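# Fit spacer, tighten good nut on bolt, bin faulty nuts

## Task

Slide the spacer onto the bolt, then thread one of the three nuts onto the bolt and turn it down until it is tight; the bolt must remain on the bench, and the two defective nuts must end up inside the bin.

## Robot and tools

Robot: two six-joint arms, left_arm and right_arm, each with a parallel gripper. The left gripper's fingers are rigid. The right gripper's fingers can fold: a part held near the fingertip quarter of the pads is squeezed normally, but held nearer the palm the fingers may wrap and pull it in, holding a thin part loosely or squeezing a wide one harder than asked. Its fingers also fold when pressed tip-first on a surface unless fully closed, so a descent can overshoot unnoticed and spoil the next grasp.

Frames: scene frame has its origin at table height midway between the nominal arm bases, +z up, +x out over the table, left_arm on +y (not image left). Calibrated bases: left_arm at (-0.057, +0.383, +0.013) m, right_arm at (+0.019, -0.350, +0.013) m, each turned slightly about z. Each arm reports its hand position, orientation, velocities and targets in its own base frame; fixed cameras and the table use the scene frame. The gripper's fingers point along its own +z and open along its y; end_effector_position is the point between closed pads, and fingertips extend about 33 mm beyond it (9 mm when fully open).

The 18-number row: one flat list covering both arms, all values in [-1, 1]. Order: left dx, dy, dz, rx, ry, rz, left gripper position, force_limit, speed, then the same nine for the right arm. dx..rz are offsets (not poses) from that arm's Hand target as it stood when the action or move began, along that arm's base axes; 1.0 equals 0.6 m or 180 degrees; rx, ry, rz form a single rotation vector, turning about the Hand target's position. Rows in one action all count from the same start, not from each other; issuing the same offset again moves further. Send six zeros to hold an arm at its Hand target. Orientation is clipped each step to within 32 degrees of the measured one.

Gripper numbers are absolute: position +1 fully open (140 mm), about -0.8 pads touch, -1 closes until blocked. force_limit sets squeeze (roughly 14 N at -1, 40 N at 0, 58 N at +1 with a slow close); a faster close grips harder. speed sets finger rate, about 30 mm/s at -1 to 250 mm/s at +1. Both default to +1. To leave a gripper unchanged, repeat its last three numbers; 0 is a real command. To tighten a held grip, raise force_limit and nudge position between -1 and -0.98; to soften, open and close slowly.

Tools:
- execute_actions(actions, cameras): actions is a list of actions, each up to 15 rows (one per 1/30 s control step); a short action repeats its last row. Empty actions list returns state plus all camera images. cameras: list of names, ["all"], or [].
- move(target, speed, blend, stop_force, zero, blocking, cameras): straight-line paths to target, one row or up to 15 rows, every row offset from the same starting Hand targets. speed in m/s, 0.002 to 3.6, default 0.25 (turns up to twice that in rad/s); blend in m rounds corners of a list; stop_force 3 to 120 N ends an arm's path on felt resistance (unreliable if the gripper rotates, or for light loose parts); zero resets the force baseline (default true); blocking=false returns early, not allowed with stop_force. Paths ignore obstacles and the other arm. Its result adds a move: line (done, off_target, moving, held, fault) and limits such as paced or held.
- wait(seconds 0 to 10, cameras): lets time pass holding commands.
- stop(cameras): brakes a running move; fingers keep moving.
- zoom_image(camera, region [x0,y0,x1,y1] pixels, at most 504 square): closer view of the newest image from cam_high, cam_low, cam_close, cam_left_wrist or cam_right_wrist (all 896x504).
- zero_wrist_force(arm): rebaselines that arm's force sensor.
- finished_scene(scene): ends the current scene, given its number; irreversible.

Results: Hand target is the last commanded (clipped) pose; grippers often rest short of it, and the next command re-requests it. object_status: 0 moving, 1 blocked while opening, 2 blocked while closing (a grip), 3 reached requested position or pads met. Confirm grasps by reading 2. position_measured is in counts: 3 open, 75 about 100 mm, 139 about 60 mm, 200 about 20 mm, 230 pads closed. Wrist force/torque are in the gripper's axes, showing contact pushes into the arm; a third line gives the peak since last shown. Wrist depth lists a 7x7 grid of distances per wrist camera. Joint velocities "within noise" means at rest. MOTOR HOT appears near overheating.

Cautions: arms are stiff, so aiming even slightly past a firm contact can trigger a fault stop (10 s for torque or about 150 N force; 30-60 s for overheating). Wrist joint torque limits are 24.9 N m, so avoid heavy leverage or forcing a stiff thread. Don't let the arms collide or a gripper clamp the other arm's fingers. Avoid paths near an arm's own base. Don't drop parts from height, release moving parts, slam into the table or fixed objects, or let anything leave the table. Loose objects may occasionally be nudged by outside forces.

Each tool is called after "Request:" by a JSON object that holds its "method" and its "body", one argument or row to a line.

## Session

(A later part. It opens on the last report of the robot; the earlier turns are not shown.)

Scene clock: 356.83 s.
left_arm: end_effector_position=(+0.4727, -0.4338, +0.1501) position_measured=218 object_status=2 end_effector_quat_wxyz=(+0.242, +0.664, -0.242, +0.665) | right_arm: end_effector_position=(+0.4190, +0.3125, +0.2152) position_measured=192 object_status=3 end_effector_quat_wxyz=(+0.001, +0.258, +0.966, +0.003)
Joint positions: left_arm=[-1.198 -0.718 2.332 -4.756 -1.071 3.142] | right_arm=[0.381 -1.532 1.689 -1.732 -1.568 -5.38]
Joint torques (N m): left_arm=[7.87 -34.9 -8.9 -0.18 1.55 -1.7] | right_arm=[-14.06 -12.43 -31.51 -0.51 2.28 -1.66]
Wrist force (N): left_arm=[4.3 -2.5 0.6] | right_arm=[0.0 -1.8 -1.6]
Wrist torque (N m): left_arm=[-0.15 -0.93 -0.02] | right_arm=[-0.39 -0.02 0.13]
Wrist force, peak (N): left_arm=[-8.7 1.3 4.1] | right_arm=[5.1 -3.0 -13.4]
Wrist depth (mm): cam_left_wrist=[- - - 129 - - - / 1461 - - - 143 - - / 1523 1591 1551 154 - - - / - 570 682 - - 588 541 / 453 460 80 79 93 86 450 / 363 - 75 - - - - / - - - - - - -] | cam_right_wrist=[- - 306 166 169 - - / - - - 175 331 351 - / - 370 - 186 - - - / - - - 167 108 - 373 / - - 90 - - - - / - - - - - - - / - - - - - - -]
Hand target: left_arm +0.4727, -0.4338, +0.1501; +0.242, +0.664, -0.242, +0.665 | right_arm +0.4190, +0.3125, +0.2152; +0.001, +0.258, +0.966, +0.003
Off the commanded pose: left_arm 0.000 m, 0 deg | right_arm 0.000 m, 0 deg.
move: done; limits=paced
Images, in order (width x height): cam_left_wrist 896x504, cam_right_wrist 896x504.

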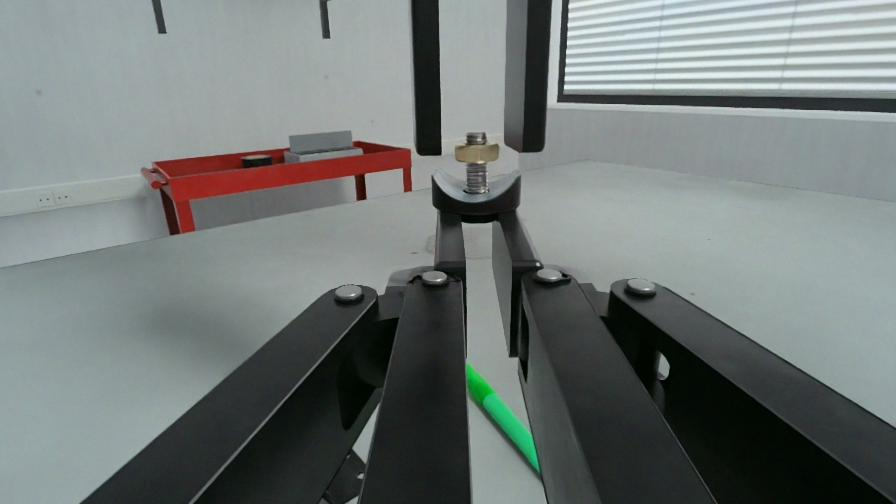

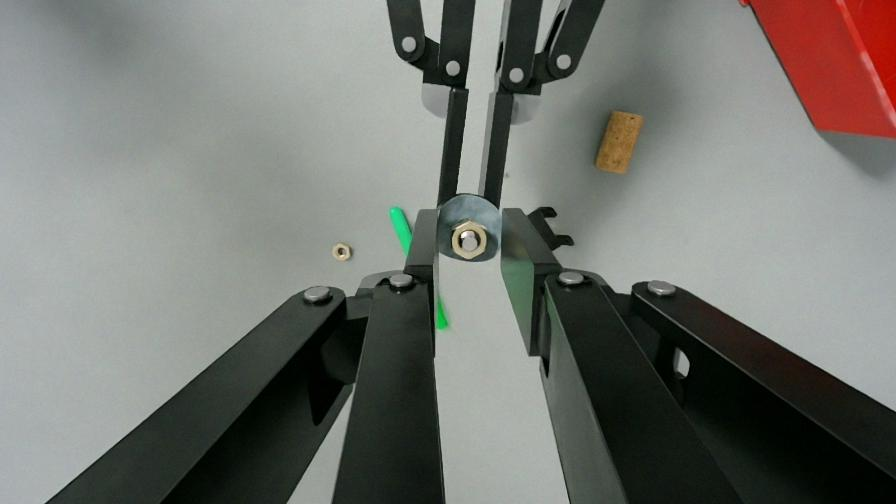

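Request:
{"method": "move", "body": {
  "target": [
    [0,0,0,0,0,0,-1,1,1, 0,0,0.0014,0,0,0,-1,0,-1],
    [0,0,0,0,0,0,-1,1,1, 0,0,0.00045,0,0,-0.9167,-1,0,-1],
    [0,0,0,0,0,0,-1,1,1, 0,0,-0.0005,0,0,0.1667,-1,0,-1],
    [0,0,0,0,0,0,-1,1,1, 0,0,-0.00145,0,0,-0.75,-1,0,-1],
    [0,0,0,0,0,0,-1,1,1, 0,0,-0.0024,0,0,0.3333,-1,0,-1]
  ],
  "speed": [0.1,0.8,0.8,0.8,0.8],
  "blend": [0,0.01,0.01,0.01,0]
}}

Request:
{"method": "move", "body": {
  "target": [
    [0,0,0,0,0,0,-1,1,1, 0,0,0,0,0,0,-0.5,0,0],
    [0,0,0,0,0,0,-1,1,1, 0,0,0.0175,0,0,0.05,-0.5,0,0],
    [0,0,0,0,0,0,-1,1,1, 0,0,0.0175,0,0,0.9167,-0.5,0,0],
    [0,0,0,0,0,0,-1,1,1, 0,0,0.0175,0,0,-0.1667,-0.5,0,0],
    [0,0,0,0,0,0,-1,1,1, 0,0,0.0175,0,0,0.75,-0.5,0,0],
    [0,0,0,0,0,0,-1,1,1, 0,0,0.0175,0,0,-0.3333,-0.5,0,0],
    [0,0,0,0,0,0,-1,1,1, 0,0,0,0,0,-0.3333,-0.5,0,0]
  ],
  "speed": [0.5,0.1,1.4,1.4,1.4,1.4,0.1],
  "blend": [0,0.003,0.01,0.01,0.01,0.003,0],
  "cameras": ["cam_right_wrist","cam_left_wrist"]
}}

Request:
{"method": "zoom_image", "body": {
  "camera": "cam_right_wrist",
  "region": [440, 210, 500, 270]
}}

Request:
{"method": "zoom_image", "body": {
  "camera": "cam_left_wrist",
  "region": [440, 100, 520, 210]
}}

Scene clock: 366.80 s.
left_arm: end_effector_position=(+0.4727, -0.4338, +0.1501) position_measured=218 object_status=2 end_effector_quat_wxyz=(+0.242, +0.664, -0.242, +0.665) | right_arm: end_effector_position=(+0.4190, +0.3125, +0.2138) position_measured=212 object_status=2 end_effector_quat_wxyz=(-0.001, -0.260, +0.966, +0.003) end_effector_velocity=(+0.000, +0.000, +0.000) end_effector_angular_velocity=(-0.001, +0.000, -0.005)
Joint positions: left_arm=[-1.198 -0.718 2.332 -4.756 -1.071 3.142] | right_arm=[0.38 -1.528 1.687 -1.73 -1.565 6.137]
Joint velocities: left_arm=[within noise] | right_arm=[-0.001 0 0 0 -0.001 0.005]
Joint torques (N m): left_arm=[-5.06 -27.25 6.19 -0.17 1.17 -1.56] | right_arm=[13.39 -14.54 -34.25 -0.89 -1.95 1.54]
Wrist force (N): left_arm=[8.5 -1.7 0.0] | right_arm=[-0.2 -2.3 1.4]
Wrist torque (N m): left_arm=[0.05 -0.97 -0.04] | right_arm=[-0.37 0.03 -0.08]
Wrist force, peak (N): left_arm=[15.6 -4.0 0.1] | right_arm=[-0.4 -14.3 -0.4]
Wrist depth (mm): cam_left_wrist=[1395 2064 - 129 146 - - / 1496 - - 137 - - 1388 / 1523 1611 1643 149 - - - / - 650 668 - 117 - 588 / 457 480 80 79 93 86 - / - - 74 - - - - / - - - - - - -] | cam_right_wrist=[320 - - - - 169 165 / 344 - - - 178 176 174 / - - - - 186 189 189 / - - 383 - 188 380 - / - - 84 - - - 397 / - - - - - - - / - - - - - - -]
Hand target: left_arm +0.4727, -0.4338, +0.1501; +0.242, +0.664, -0.242, +0.665 | right_arm +0.4190, +0.3125, +0.2138; -0.001, -0.260, +0.966, +0.003
Off the commanded pose: left_arm 0.000 m, 0 deg | right_arm 0.000 m, 0 deg.
move: done

Scene clock: 374.70 s.
left_arm: end_effector_position=(+0.4727, -0.4338, +0.1501) position_measured=218 object_status=2 end_effector_quat_wxyz=(+0.242, +0.664, -0.242, +0.665) | right_arm: end_effector_position=(+0.4190, +0.3125, +0.2138) position_measured=192 object_status=3 end_effector_quat_wxyz=(+0.001, +0.258, +0.966, +0.003)
Joint positions: left_arm=[-1.198 -0.718 2.332 -4.756 -1.071 3.142] | right_arm=[0.381 -1.531 1.692 -1.736 -1.568 -5.38]
Joint torques (N m): left_arm=[0.97 -36.47 4.43 -0.13 1.51 -1.55] | right_arm=[-13.04 -13.76 -32.98 -0.52 2.39 -1.85]
Wrist force (N): left_arm=[3.9 -1.8 -0.9] | right_arm=[0.0 -1.6 -1.6]
Wrist torque (N m): left_arm=[-0.01 -0.85 -0.02] | right_arm=[-0.34 -0.01 0.13]
Wrist force, peak (N): left_arm=[-10.9 2.3 5.5] | right_arm=[5.4 -3.7 -15.1]
Wrist depth (mm): cam_left_wrist=[- - - - - - - / - - - 149 141 - - / 1496 1452 1496 150 - - - / 620 - 628 - 578 671 - / 491 - 80 79 93 83 - / - - 74 - - - - / - - - - - - -] | cam_right_wrist=[- 317 319 165 166 - - / - - - 174 316 - - / - - - 181 357 - 352 / - 361 - 167 144 - - / 398 - 90 - - - - / - - - - - - - / - - - - - - -]
Hand target: left_arm +0.4727, -0.4338, +0.1501; +0.242, +0.664, -0.242, +0.665 | right_arm +0.4190, +0.3125, +0.2138; +0.001, +0.258, +0.966, +0.003
Off the commanded pose: left_arm 0.000 m, 0 deg | right_arm 0.000 m, 0 deg.
move: done; limits=paced
Images, in order (width x height): cam_left_wrist 896x504, cam_right_wrist 896x504.

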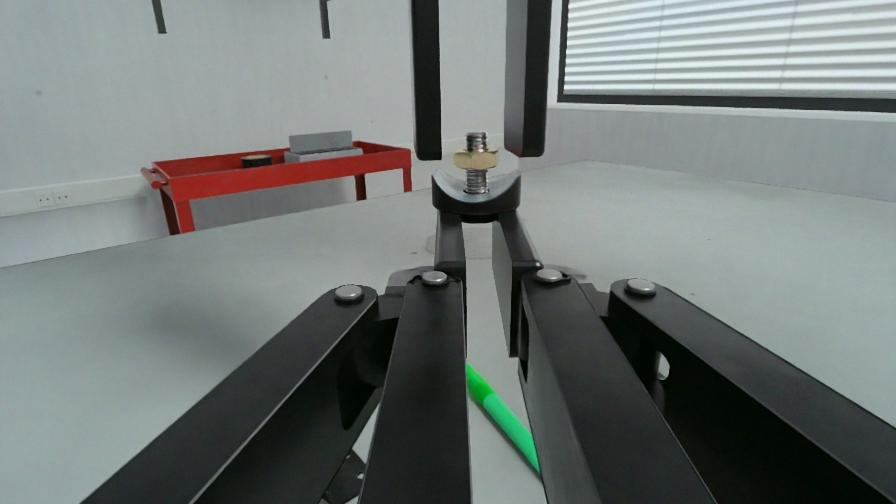

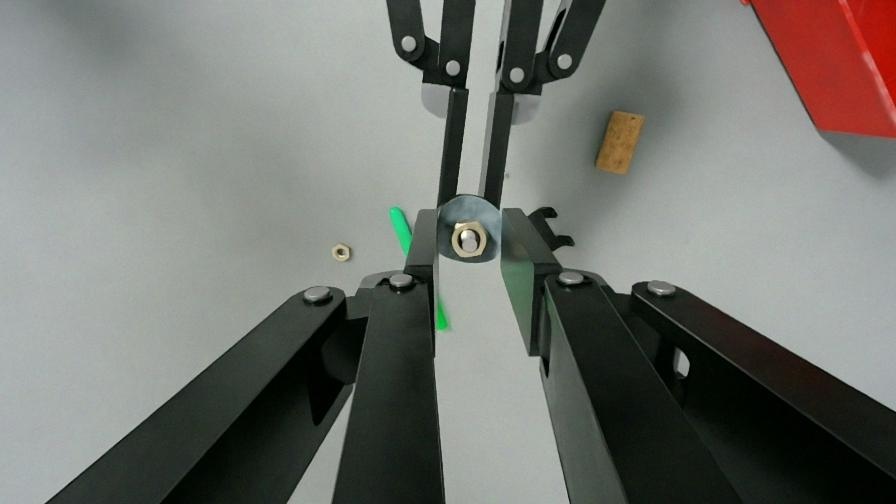

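Scaled by 8.400 from the camera's 896x504 image, which has a finer 1280x720 frame.

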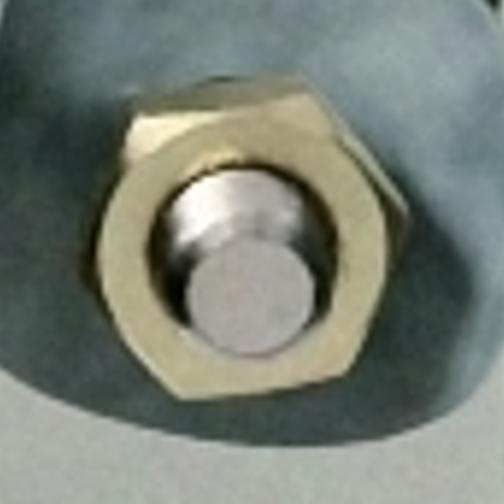

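Scaled by 4.582 from the camera's 896x504 image, which has a finer 1280x720 frame.

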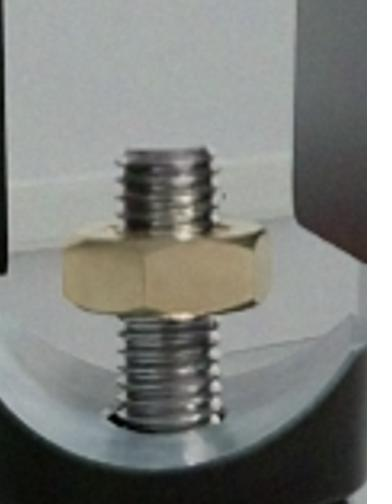

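Request:
{"method": "move", "body": {
  "target": [
    [0,0,0,0,0,0,-1,1,1, 0,0,0.001,0,0,0,-1,0,-1],
    [0,0,0,0,0,0,-1,1,1, 0,0,0.00005,0,0,-0.9167,-1,0,-1],
    [0,0,0,0,0,0,-1,1,1, 0,0,-0.0009,0,0,0.1667,-1,0,-1],
    [0,0,0,0,0,0,-1,1,1, 0,0,-0.00185,0,0,-0.75,-1,0,-1],
    [0,0,0,0,0,0,-1,1,1, 0,0,-0.0028,0,0,0.3333,-1,0,-1]
  ],
  "speed": [0.1,0.8,0.8,0.8,0.8],
  "blend": [0,0.01,0.01,0.01,0]
}}

Request:
{"method": "move", "body": {
  "target": [
    [0,0,0,0,0,0,-1,1,1, 0,0,0,0,0,0,-0.5,0,0],
    [0,0,0,0,0,0,-1,1,1, 0,0,0.0175,0,0,0.05,-0.5,0,0],
    [0,0,0,0,0,0,-1,1,1, 0,0,0.0175,0,0,0.9167,-0.5,0,0],
    [0,0,0,0,0,0,-1,1,1, 0,0,0.0175,0,0,-0.1667,-0.5,0,0],
    [0,0,0,0,0,0,-1,1,1, 0,0,0.0175,0,0,0.75,-0.5,0,0],
    [0,0,0,0,0,0,-1,1,1, 0,0,0.0175,0,0,-0.3333,-0.5,0,0],
    [0,0,0,0,0,0,-1,1,1, 0,0,0,0,0,-0.3333,-0.5,0,0]
  ],
  "speed": [0.5,0.1,1.4,1.4,1.4,1.4,0.1],
  "blend": [0,0.003,0.01,0.01,0.01,0.003,0],
  "cameras": ["cam_right_wrist","cam_left_wrist"]
}}

Request:
{"method": "zoom_image", "body": {
  "camera": "cam_right_wrist",
  "region": [440, 210, 500, 270]
}}

Request:
{"method": "zoom_image", "body": {
  "camera": "cam_left_wrist",
  "region": [440, 100, 520, 210]
}}

Scene clock: 385.40 s.
left_arm: end_effector_position=(+0.4727, -0.4338, +0.1501) position_measured=218 object_status=2 end_effector_quat_wxyz=(+0.242, +0.664, -0.242, +0.665) | right_arm: end_effector_position=(+0.4190, +0.3125, +0.2121) position_measured=223 object_status=2 end_effector_quat_wxyz=(-0.001, -0.260, +0.966, +0.003)
Joint positions: left_arm=[-1.198 -0.718 2.332 -4.756 -1.071 3.142] | right_arm=[0.38 -1.527 1.691 -1.734 -1.565 6.137]
Joint torques (N m): left_arm=[-18.35 -45.16 -10.32 -10.2 -2 -1.57] | right_arm=[11.1 -3.14 -24.57 -1.37 -3.07 1.51]
Wrist force (N): left_arm=[-23.6 -9.0 5.8] | right_arm=[9.4 1.7 -23.9]
Wrist torque (N m): left_arm=[-0.05 -0.93 -0.23] | right_arm=[-0.42 0.13 -0.24]
Wrist force, peak (N): left_arm=[-36.5 -16.5 -9.4] | right_arm=[14.1 9.4 -39.2]
Wrist depth (mm): cam_left_wrist=[- - 1951 133 - - 1676 / 1435 - - 139 2657 1561 - / 1514 1551 1601 149 1072 - - / - - - - 109 519 - / 434 492 80 79 92 400 - / 361 - 74 - - - - / - - - - - - -] | cam_right_wrist=[- - 321 - - 167 163 / - - 329 - 176 175 172 / - - 362 - 185 188 188 / 370 - - - 110 - - / - - 84 - - - - / - - - - - - - / - - - - - - -]
Hand target: left_arm +0.4727, -0.4338, +0.1501; +0.242, +0.664, -0.242, +0.665 | right_arm +0.4190, +0.3125, +0.2121; -0.001, -0.260, +0.966, +0.003
Off the commanded pose: left_arm 0.000 m, 0 deg | right_arm 0.000 m, 0 deg.
move: done

Scene clock: 393.30 s.
left_arm: end_effector_position=(+0.4727, -0.4338, +0.1501) position_measured=218 object_status=2 end_effector_quat_wxyz=(+0.242, +0.664, -0.242, +0.665) | right_arm: end_effector_position=(+0.4190, +0.3125, +0.2121) position_measured=192 object_status=3 end_effector_quat_wxyz=(+0.001, +0.258, +0.966, +0.003)
Joint positions: left_arm=[-1.198 -0.718 2.332 -4.756 -1.071 3.142] | right_arm=[0.381 -1.53 1.695 -1.74 -1.568 -5.38]
Joint torques (N m): left_arm=[10.66 -30.65 4.73 -0.37 1.58 -1.54] | right_arm=[-14.32 -12.97 -32.07 -0.63 2.19 -1.7]
Wrist force (N): left_arm=[4.7 0.8 0.1] | right_arm=[0.0 -1.9 -2.3]
Wrist torque (N m): left_arm=[0.55 -1.02 -0.03] | right_arm=[-0.41 -0.01 0.13]
Wrist force, peak (N): left_arm=[-23.0 -9.0 5.5] | right_arm=[9.7 1.7 -25.3]
Wrist depth (mm): cam_left_wrist=[1452 - - 129 - - - / - - - - 140 - - / - 1411 1591 150 - - - / - - 750 - 108 - - / - 455 80 79 93 83 - / 369 - - - - - - / - - - - - - -] | cam_right_wrist=[- - 314 163 165 316 - / - - - 172 179 - - / - - - 181 - - - / - - - 168 108 - - / - 392 90 - - - - / 403 - - - - - - / - - - - - - -]
Hand target: left_arm +0.4727, -0.4338, +0.1501; +0.242, +0.664, -0.242, +0.665 | right_arm +0.4190, +0.3125, +0.2121; +0.001, +0.258, +0.966, +0.003
Off the commanded pose: left_arm 0.000 m, 0 deg | right_arm 0.000 m, 0 deg.
move: done; limits=paced
Images, in order (width x height): cam_left_wrist 896x504, cam_right_wrist 896x504.

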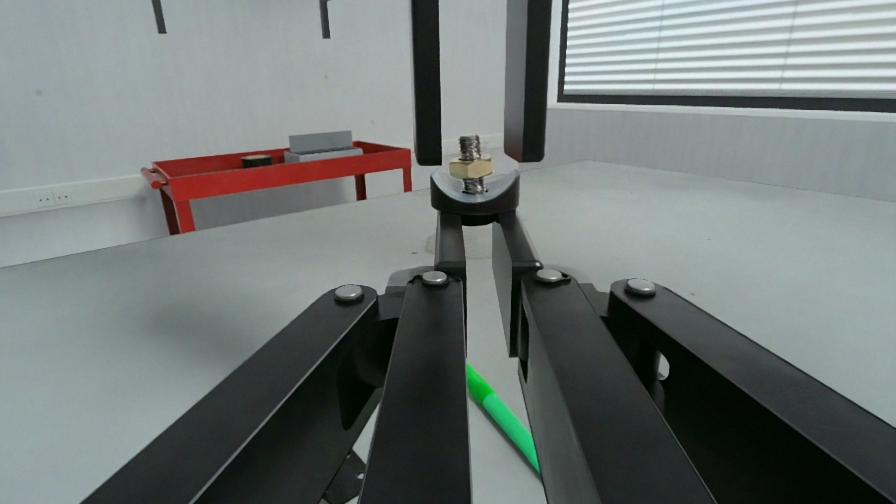

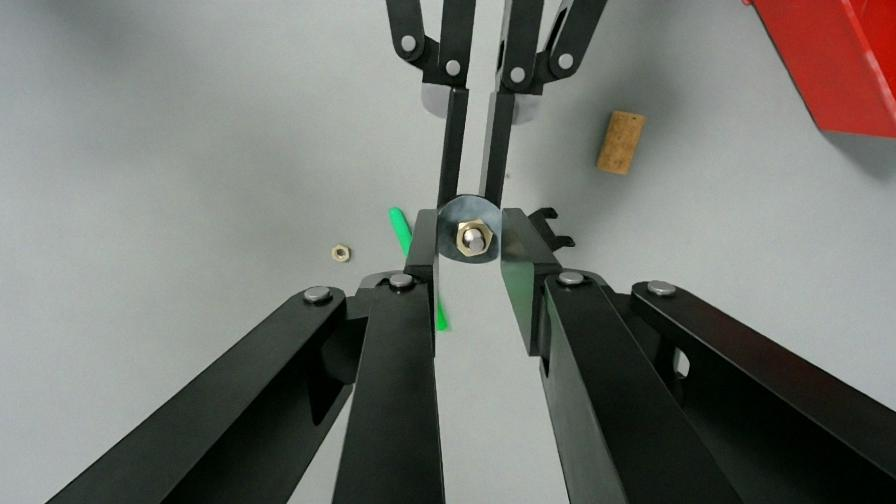

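Scaled by 8.400 from the camera's 896x504 image, which has a finer 1280x720 frame.

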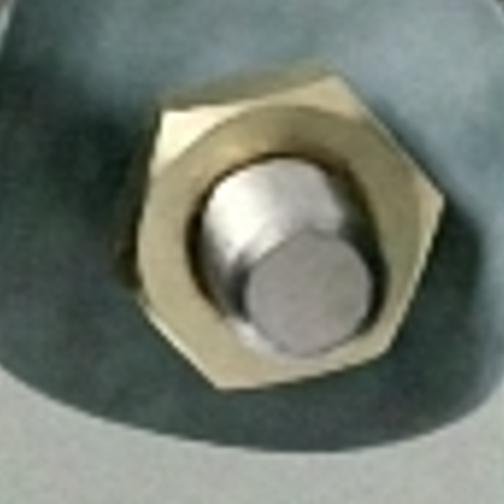

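Scaled by 4.582 from the camera's 896x504 image, which has a finer 1280x720 frame.

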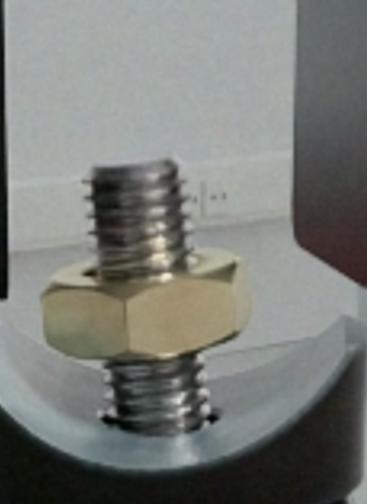

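Request:
{"method": "execute_actions", "body": {
  "actions": []
}}

Request:
{"method": "zoom_image", "body": {
  "camera": "cam_left_wrist",
  "region": [400, 90, 560, 310]
}}

Scene clock: 394.93 s.
left_arm: end_effector_position=(+0.4727, -0.4338, +0.1501) position_measured=218 object_status=2 end_effector_quat_wxyz=(+0.242, +0.664, -0.242, +0.665) | right_arm: end_effector_position=(+0.4190, +0.3125, +0.2121) position_measured=192 object_status=3 end_effector_quat_wxyz=(+0.001, +0.258, +0.966, +0.003)
Joint positions: left_arm=[-1.198 -0.718 2.332 -4.756 -1.071 3.142] | right_arm=[0.381 -1.53 1.695 -1.74 -1.568 -5.381]
Joint velocities: within noise
Joint torques (N m): left_arm=[10.14 -27.11 3.16 -0.24 1.52 -1.56] | right_arm=[-13.09 -14.59 -32.36 -0.58 2.27 -1.66]
Wrist force (N): left_arm=[4.3 0.7 0.2] | right_arm=[0.0 -2.1 -2.3]
Wrist torque (N m): left_arm=[0.52 -0.95 -0.03] | right_arm=[-0.44 -0.02 0.12]
Wrist force, peak (N): left_arm=[5.1 0.8 0.4] | right_arm=[0.0 -2.2 -2.8]
Wrist depth (mm): cam_left_wrist=[- 1622 - - - - - / - - - - 2153 1951 - / 1427 1611 1551 151 - - - / - 521 631 - 119 - - / 497 475 80 79 93 86 418 / - - - - - - 339 / - - - - - - -] | cam_right_wrist=[321 - - 164 166 - - / - - - 173 181 - - / - - - 178 - - - / - - - 168 127 - - / - - 89 - - - - / - - - - - - - / - - - - - - -]
Hand target: left_arm +0.4727, -0.4338, +0.1501; +0.242, +0.664, -0.242, +0.665 | right_arm +0.4190, +0.3125, +0.2121; +0.001, +0.258, +0.966, +0.003
Tool commands: left_gripper/position=-1.0 left_gripper/force_limit=+1.0 left_gripper/speed=+1.0 right_gripper/position=-0.5 right_gripper/force_limit=+0.0 right_gripper/speed=+0.0
Off the commanded pose: left_arm 0.000 m, 0 deg | right_arm 0.000 m, 0 deg.

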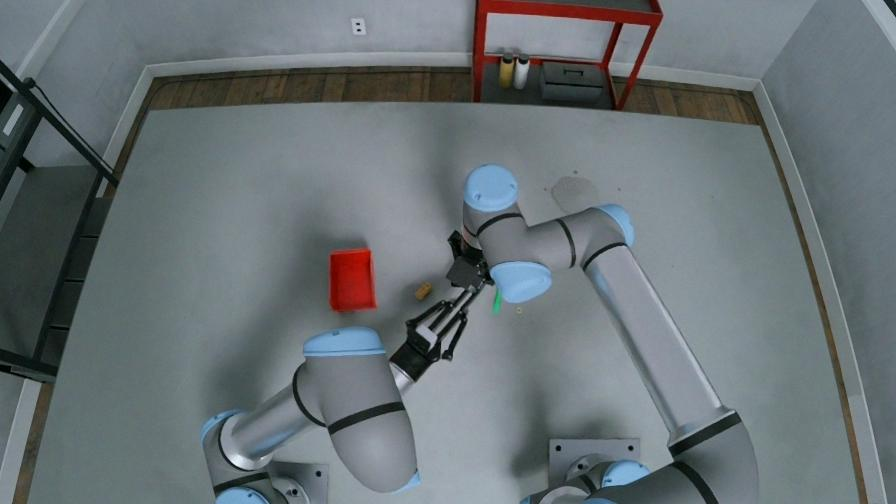

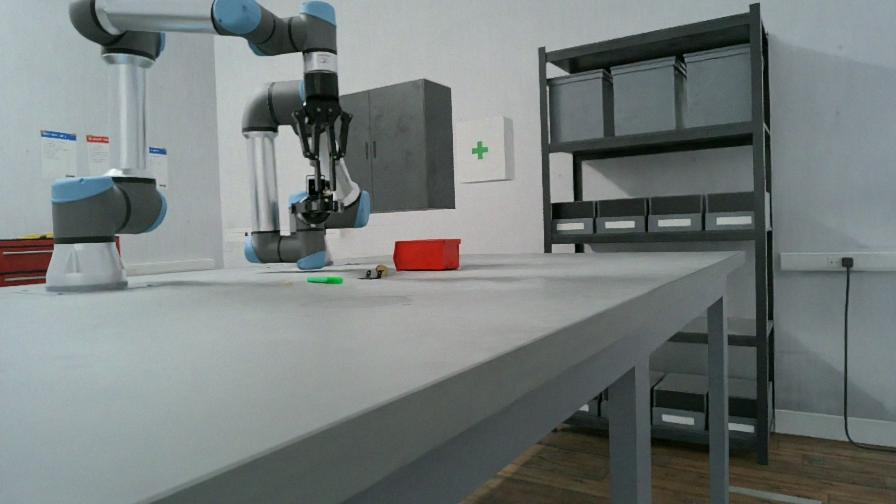

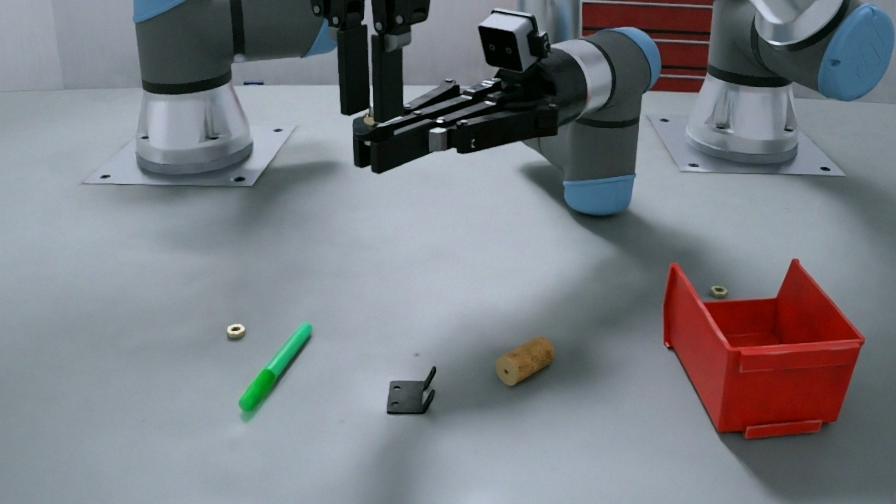

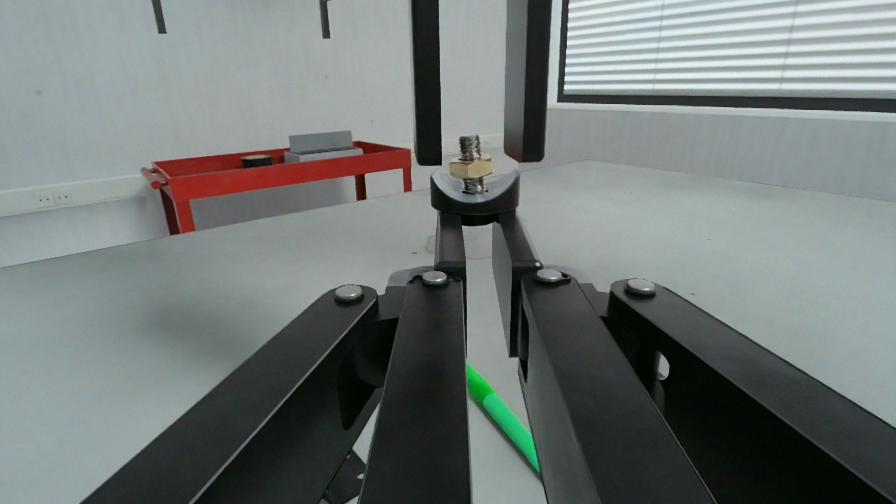

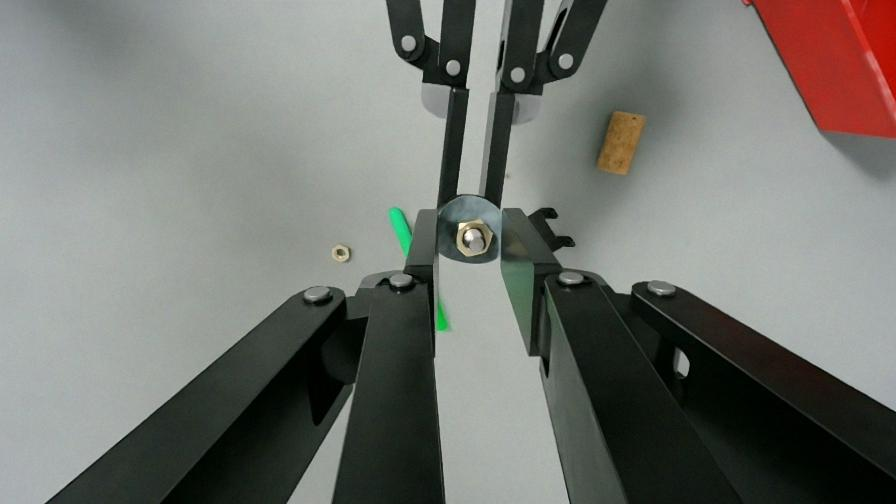

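Scaled by 2.291 from the camera's 896x504 image, which has a finer 1280x720 frame.

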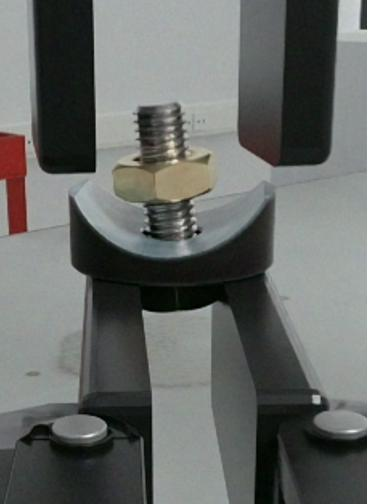

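Request:
{"method": "zoom_image", "body": {
  "camera": "cam_left_wrist",
  "region": [425, 160, 525, 240]
}}

Request:
{"method": "zoom_image", "body": {
  "camera": "cam_close",
  "region": [340, 80, 420, 180]
}}

Scaled by 5.040 from the camera's 896x504 image, which has a finer 1280x720 frame.

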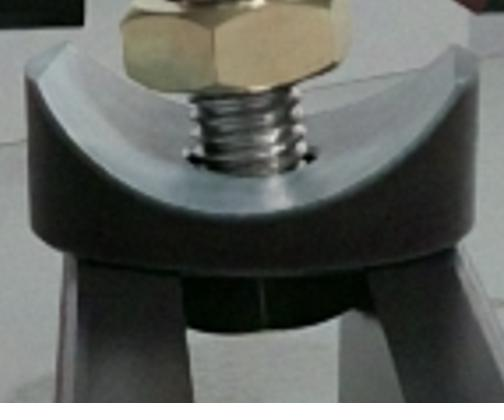

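Scaled by 5.040 from the camera's 896x504 image, which has a finer 1280x720 frame.

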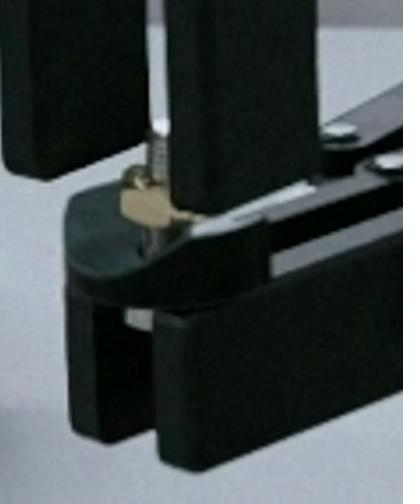

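Request:
{"method": "move", "body": {
  "target": [
    [0,0,0,0,0,0,-1,1,1, 0,0,-0.002,0,0,0,-0.5,0,0],
    [0,0,0,0,0,0,-1,1,1, 0,0,-0.002,0,0,0,-1,0,-1]
  ],
  "speed": [0.02,0.02],
  "cameras": ["cam_right_wrist","cam_left_wrist"]
}}

Request:
{"method": "zoom_image", "body": {
  "camera": "cam_right_wrist",
  "region": [440, 210, 500, 270]
}}

Request:
{"method": "zoom_image", "body": {
  "camera": "cam_left_wrist",
  "region": [440, 100, 520, 210]
}}

Scene clock: 399.27 s.
left_arm: end_effector_position=(+0.4727, -0.4338, +0.1500) position_measured=218 object_status=2 end_effector_quat_wxyz=(+0.242, +0.664, -0.242, +0.665) | right_arm: end_effector_position=(+0.4190, +0.3125, +0.2109) position_measured=216 object_status=0 end_effector_quat_wxyz=(+0.001, +0.258, +0.966, +0.003)
Joint positions: left_arm=[-1.198 -0.718 2.332 -4.756 -1.071 3.142] | right_arm=[0.381 -1.53 1.698 -1.743 -1.568 -5.381]
Joint torques (N m): left_arm=[9.82 -47.2 -1.65 -11.21 1.29 -1.59] | right_arm=[-12.34 -13.88 -9.68 1.18 -1.35 -1.27]
Wrist force (N): left_arm=[-19.4 -1.0 -0.4] | right_arm=[-0.1 -3.5 -24.5]
Wrist torque (N m): left_arm=[0.63 -0.93 -0.14] | right_arm=[-0.29 -0.01 0.15]
Wrist force, peak (N): left_arm=[-20.9 -1.4 0.0] | right_arm=[-0.1 -3.5 -24.5]
Wrist depth (mm): cam_left_wrist=[- 1581 - 131 - - 1542 / - 1982 2191 162 - - - / 1461 1350 1734 150 939 835 - / - - 671 - 139 - - / 447 478 80 79 92 83 413 / 358 - 74 - - - 337 / - - - - - - -] | cam_right_wrist=[313 316 320 164 167 - - / - - 333 172 177 333 - / - - - 181 - - - / - - - - - - - / - - 84 - - - 402 / - - - - - - - / - - - - - - -]
Hand target: left_arm +0.4727, -0.4338, +0.1501; +0.242, +0.664, -0.242, +0.665 | right_arm +0.4190, +0.3125, +0.2109; +0.001, +0.258, +0.966, +0.003
Off the commanded pose: left_arm 0.000 m, 0 deg | right_arm 0.000 m, 0 deg.
move: done
Images, in order (width x height): cam_left_wrist 896x504, cam_right_wrist 896x504.

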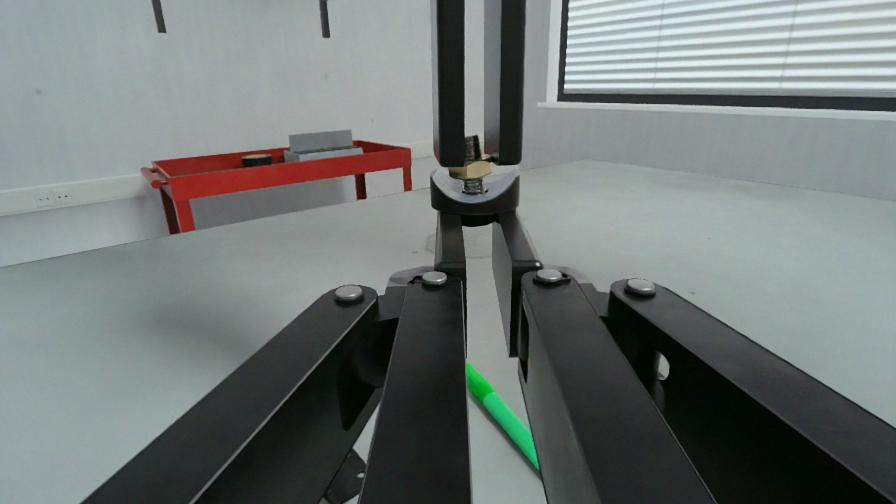

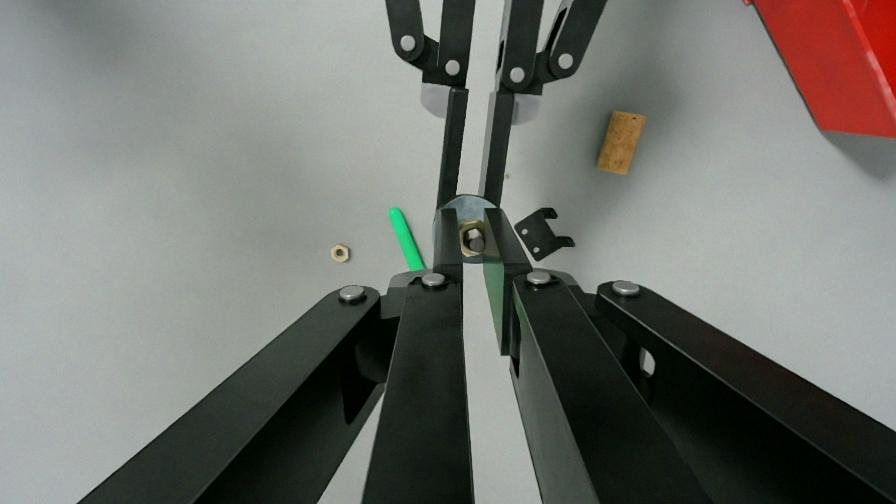

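Scaled by 8.400 from the camera's 896x504 image, which has a finer 1280x720 frame.

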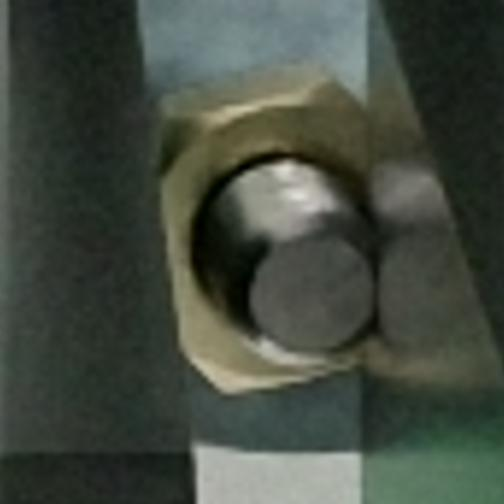

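Scaled by 4.582 from the camera's 896x504 image, which has a finer 1280x720 frame.

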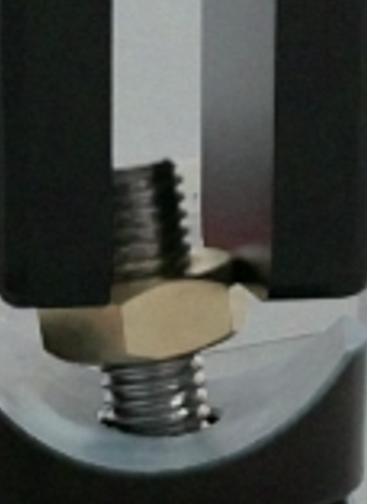

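Request:
{"method": "move", "body": {
  "target": [
    [0,0,0,0,0,0,-1,1,1, 0,0,0,0,0,0,-0.5,0,0],
    [0,0,0,0,0,0,-1,1,1, 0,0,0.0065,0,0,0,-0.5,0,0],
    [0,0,0,0,0,0,-1,1,1, 0,0,0.0065,0,0,0,-1,0,-1]
  ],
  "speed": [0.02,0.02,0.02],
  "cameras": ["cam_right_wrist","cam_left_wrist"]
}}

Request:
{"method": "zoom_image", "body": {
  "camera": "cam_left_wrist",
  "region": [440, 100, 520, 210]
}}

Scene clock: 402.37 s.
left_arm: end_effector_position=(+0.4727, -0.4338, +0.1500) position_measured=218 object_status=2 end_effector_quat_wxyz=(+0.242, +0.664, -0.242, +0.665) | right_arm: end_effector_position=(+0.4190, +0.3125, +0.2149) position_measured=223 object_status=0 end_effector_quat_wxyz=(+0.001, +0.258, +0.966, +0.003)
Joint positions: left_arm=[-1.198 -0.718 2.332 -4.756 -1.071 3.142] | right_arm=[0.381 -1.531 1.689 -1.733 -1.568 -5.381]
Joint torques (N m): left_arm=[9.73 -27.95 -4.92 -4.24 5.82 -1.58] | right_arm=[-6.06 -33.86 -19.38 -0.01 -3.71 0.81]
Wrist force (N): left_arm=[0.1 12.4 1.1] | right_arm=[-0.6 10.3 -5.2]
Wrist torque (N m): left_arm=[0.21 -0.55 0.39] | right_arm=[-0.68 0.02 0.13]
Wrist force, peak (N): left_arm=[-22.3 -1.5 0.0] | right_arm=[-0.3 -3.8 -25.3]
Wrist depth (mm): cam_left_wrist=[- 1676 2047 129 - - - / - - 1784 139 - - - / 1444 1274 1427 149 - - - / - 656 - - - 614 550 / - 450 80 79 92 86 454 / - - 74 - - - - / - - - - - - -] | cam_right_wrist=[- - - 166 168 - - / - - - 174 326 - - / - - - 181 - - - / - 376 - - 113 - - / - - 84 - - - 401 / - - - - - - - / - - - - - - -]
Hand target: left_arm +0.4727, -0.4338, +0.1501; +0.242, +0.664, -0.242, +0.665 | right_arm +0.4190, +0.3125, +0.2148; +0.001, +0.258, +0.966, +0.003
Off the commanded pose: left_arm 0.000 m, 0 deg | right_arm 0.000 m, 0 deg.
move: done
Images, in order (width x height): cam_left_wrist 896x504, cam_right_wrist 896x504.

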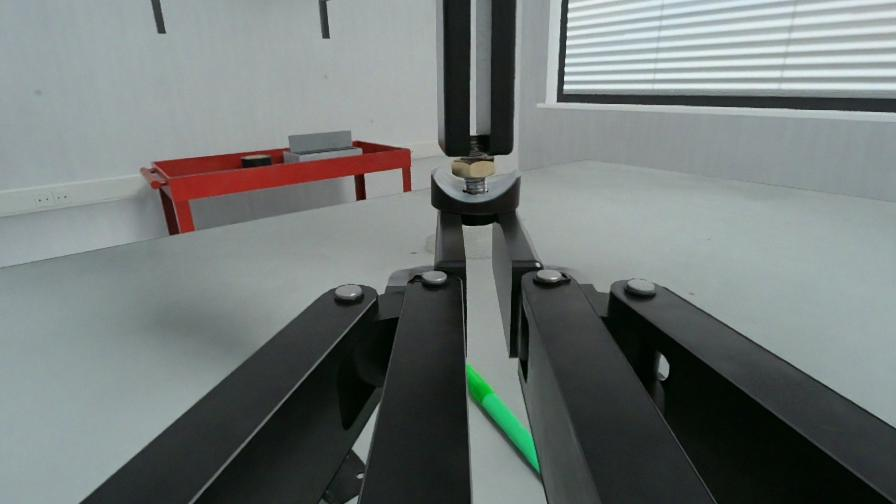

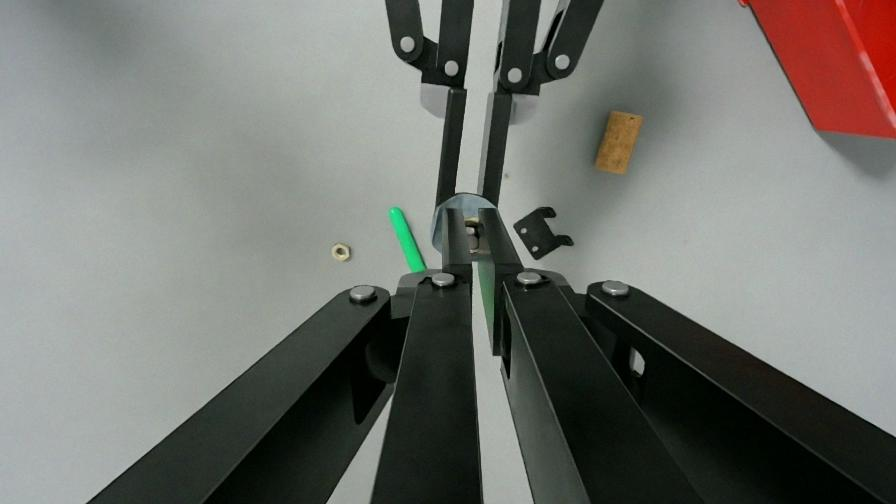

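Scaled by 4.582 from the camera's 896x504 image, which has a finer 1280x720 frame.

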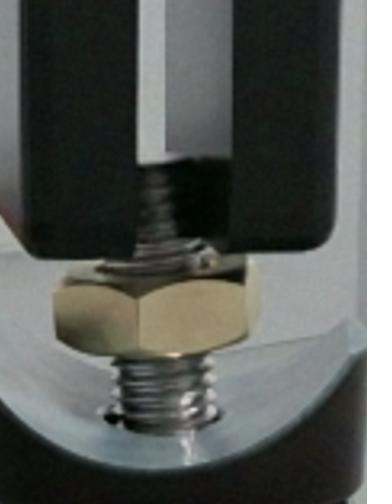

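Request:
{"method": "move", "body": {
  "target": [0,0,0,0,0,0,-1,1,1, -0.0017,-0.0029,0.001,0,0,0,-1,0,-1],
  "speed": 0.015,
  "cameras": ["cam_left_wrist"]
}}

Request:
{"method": "zoom_image", "body": {
  "camera": "cam_left_wrist",
  "region": [440, 100, 520, 210]
}}

Scene clock: 403.33 s.
left_arm: end_effector_position=(+0.4727, -0.4338, +0.1501) position_measured=218 object_status=2 end_effector_quat_wxyz=(+0.242, +0.664, -0.242, +0.665) | right_arm: end_effector_position=(+0.4181, +0.3109, +0.2154) position_measured=223 object_status=2 end_effector_quat_wxyz=(+0.001, +0.258, +0.966, +0.003)
Joint positions: left_arm=[-1.198 -0.718 2.332 -4.756 -1.071 3.142] | right_arm=[0.379 -1.536 1.692 -1.732 -1.568 -5.383]
Joint torques (N m): left_arm=[9.76 -31.9 -4.12 -3.41 6.24 -1.64] | right_arm=[-16.89 -40.26 -9.81 5.34 -4.01 -1.84]
Wrist force (N): left_arm=[11.0 23.5 2.1] | right_arm=[-1.0 21.4 4.6]
Wrist torque (N m): left_arm=[-0.08 -0.67 0.68] | right_arm=[-1.17 0.04 0.13]
Wrist force, peak (N): left_arm=[12.8 24.3 2.0] | right_arm=[-0.6 22.1 5.8]
Wrist depth (mm): cam_left_wrist=[- - - 130 - - - / - 1478 - 140 - - - / 1478 1287 1699 151 - - - / - 1189 - - - 656 - / - 482 80 79 93 82 449 / - - 74 - - - - / - - - - - - -] | cam_right_wrist=[- - 327 167 168 - - / - 334 - 176 322 - - / - - - 183 - - - / - - - 146 - - - / - - 84 - - - - / - - - - - - - / - - - - - - -]
Hand target: left_arm +0.4727, -0.4338, +0.1501; +0.242, +0.664, -0.242, +0.665 | right_arm +0.4180, +0.3108, +0.2154; +0.001, +0.258, +0.966, +0.003
Off the commanded pose: left_arm 0.000 m, 0 deg | right_arm 0.000 m, 0 deg.
move: done
Images, in order (width x height): cam_left_wrist 896x504.

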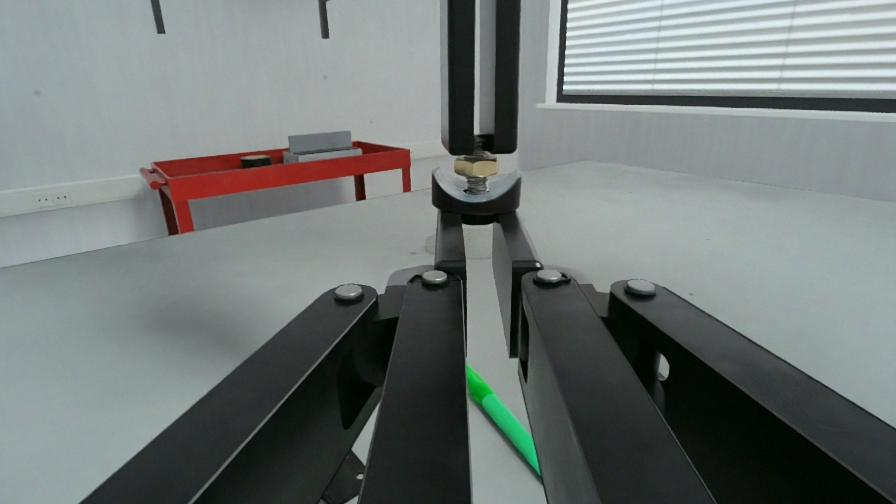

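Scaled by 4.582 from the camera's 896x504 image, which has a finer 1280x720 frame.

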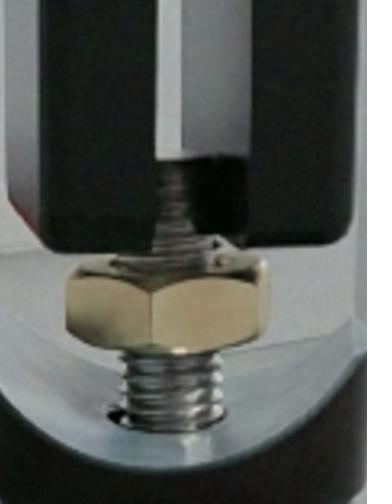

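Request:
{"method": "move", "body": {
  "target": [
    [0,0,0,0,0,0,-1,1,1, 0,0,0,0,0,0,-0.5,0,0],
    [0,0,0,0,0,0,-1,1,1, 0.0017,0.0029,0,0,0,0,-0.5,0,0]
  ],
  "speed": [0.015,0.015],
  "cameras": ["cam_right_wrist","cam_left_wrist"]
}}

Request:
{"method": "zoom_image", "body": {
  "camera": "cam_right_wrist",
  "region": [440, 210, 500, 270]
}}

Request:
{"method": "zoom_image", "body": {
  "camera": "cam_left_wrist",
  "region": [440, 100, 520, 210]
}}

Scene clock: 404.73 s.
left_arm: end_effector_position=(+0.4727, -0.4338, +0.1501) position_measured=218 object_status=2 end_effector_quat_wxyz=(+0.242, +0.664, -0.242, +0.665) | right_arm: end_effector_position=(+0.4190, +0.3124, +0.2154) position_measured=192 object_status=3 end_effector_quat_wxyz=(+0.001, +0.258, +0.966, +0.003)
Joint positions: left_arm=[-1.198 -0.718 2.332 -4.756 -1.071 3.142] | right_arm=[0.381 -1.532 1.688 -1.732 -1.568 -5.381]
Joint torques (N m): left_arm=[9.8 -35.24 0.76 0.21 -2.46 -1.56] | right_arm=[13.55 -13.65 -30.29 -1.77 1.67 1.73]
Wrist force (N): left_arm=[0.5 0.0 0.3] | right_arm=[-1.0 -1.8 -2.3]
Wrist torque (N m): left_arm=[0.37 -0.11 -0.03] | right_arm=[-0.39 0.20 -0.07]
Wrist force, peak (N): left_arm=[11.8 24.0 2.3] | right_arm=[-1.0 22.0 5.9]
Wrist depth (mm): cam_left_wrist=[1315 1601 - - - - - / - 1591 - - 142 2379 - / - 1236 1487 155 - - - / 647 673 - - - 579 588 / 428 - 80 79 92 84 - / 361 - 74 - - - - / - - - - - - -] | cam_right_wrist=[- - - 167 168 - - / - 338 - 175 182 343 - / - - - 182 - - - / - - - 166 108 - - / - - 90 - - - - / - - - - - - - / - - - - - - -]
Hand target: left_arm +0.4727, -0.4338, +0.1501; +0.242, +0.664, -0.242, +0.665 | right_arm +0.4190, +0.3125, +0.2154; +0.001, +0.258, +0.966, +0.003
Off the commanded pose: left_arm 0.000 m, 0 deg | right_arm 0.000 m, 0 deg.
move: done
Images, in order (width x height): cam_left_wrist 896x504, cam_right_wrist 896x504.

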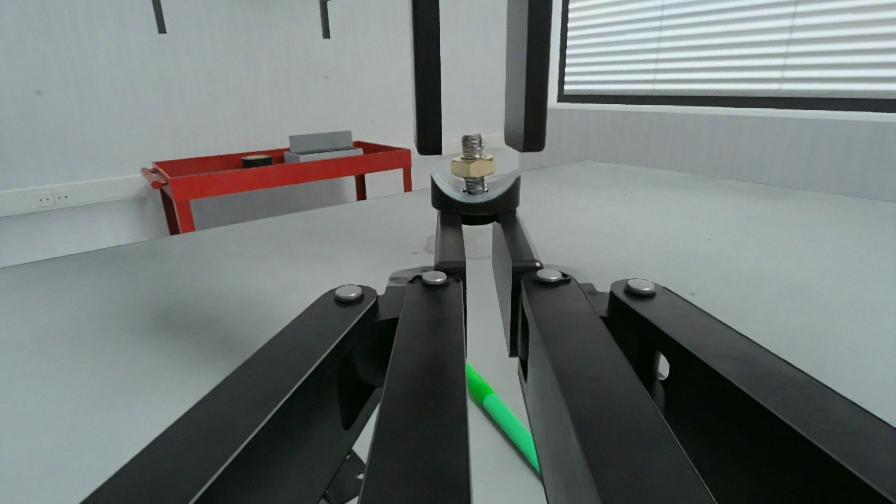

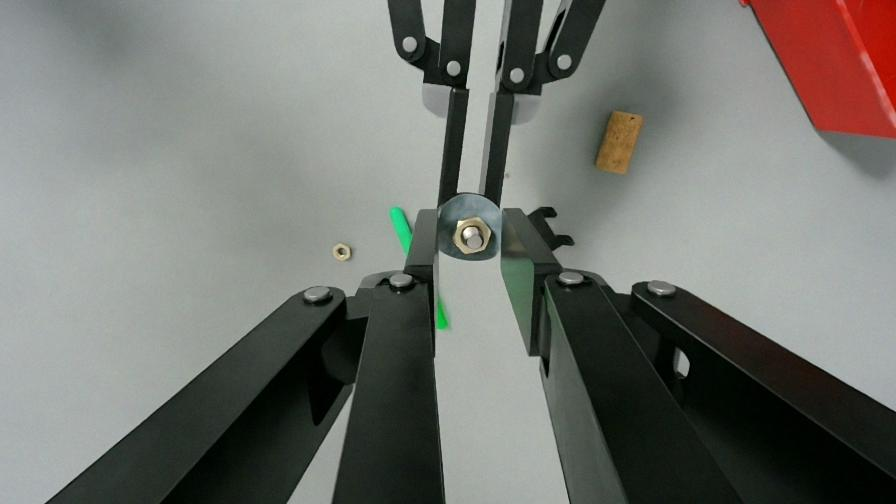

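Scaled by 8.400 from the camera's 896x504 image, which has a finer 1280x720 frame.

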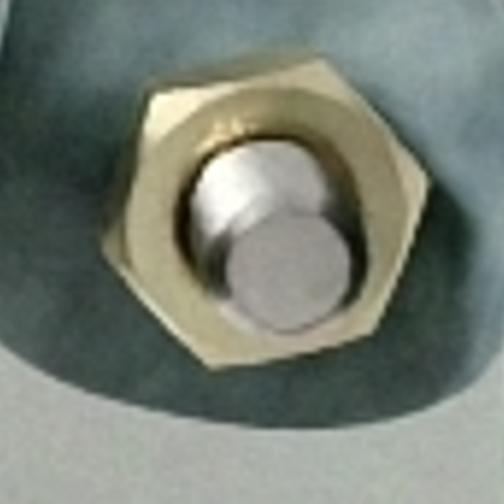

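Scaled by 4.582 from the camera's 896x504 image, which has a finer 1280x720 frame.

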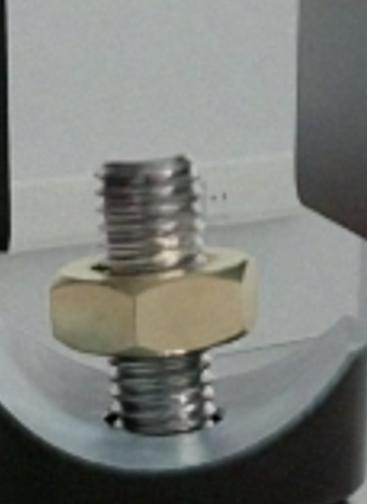

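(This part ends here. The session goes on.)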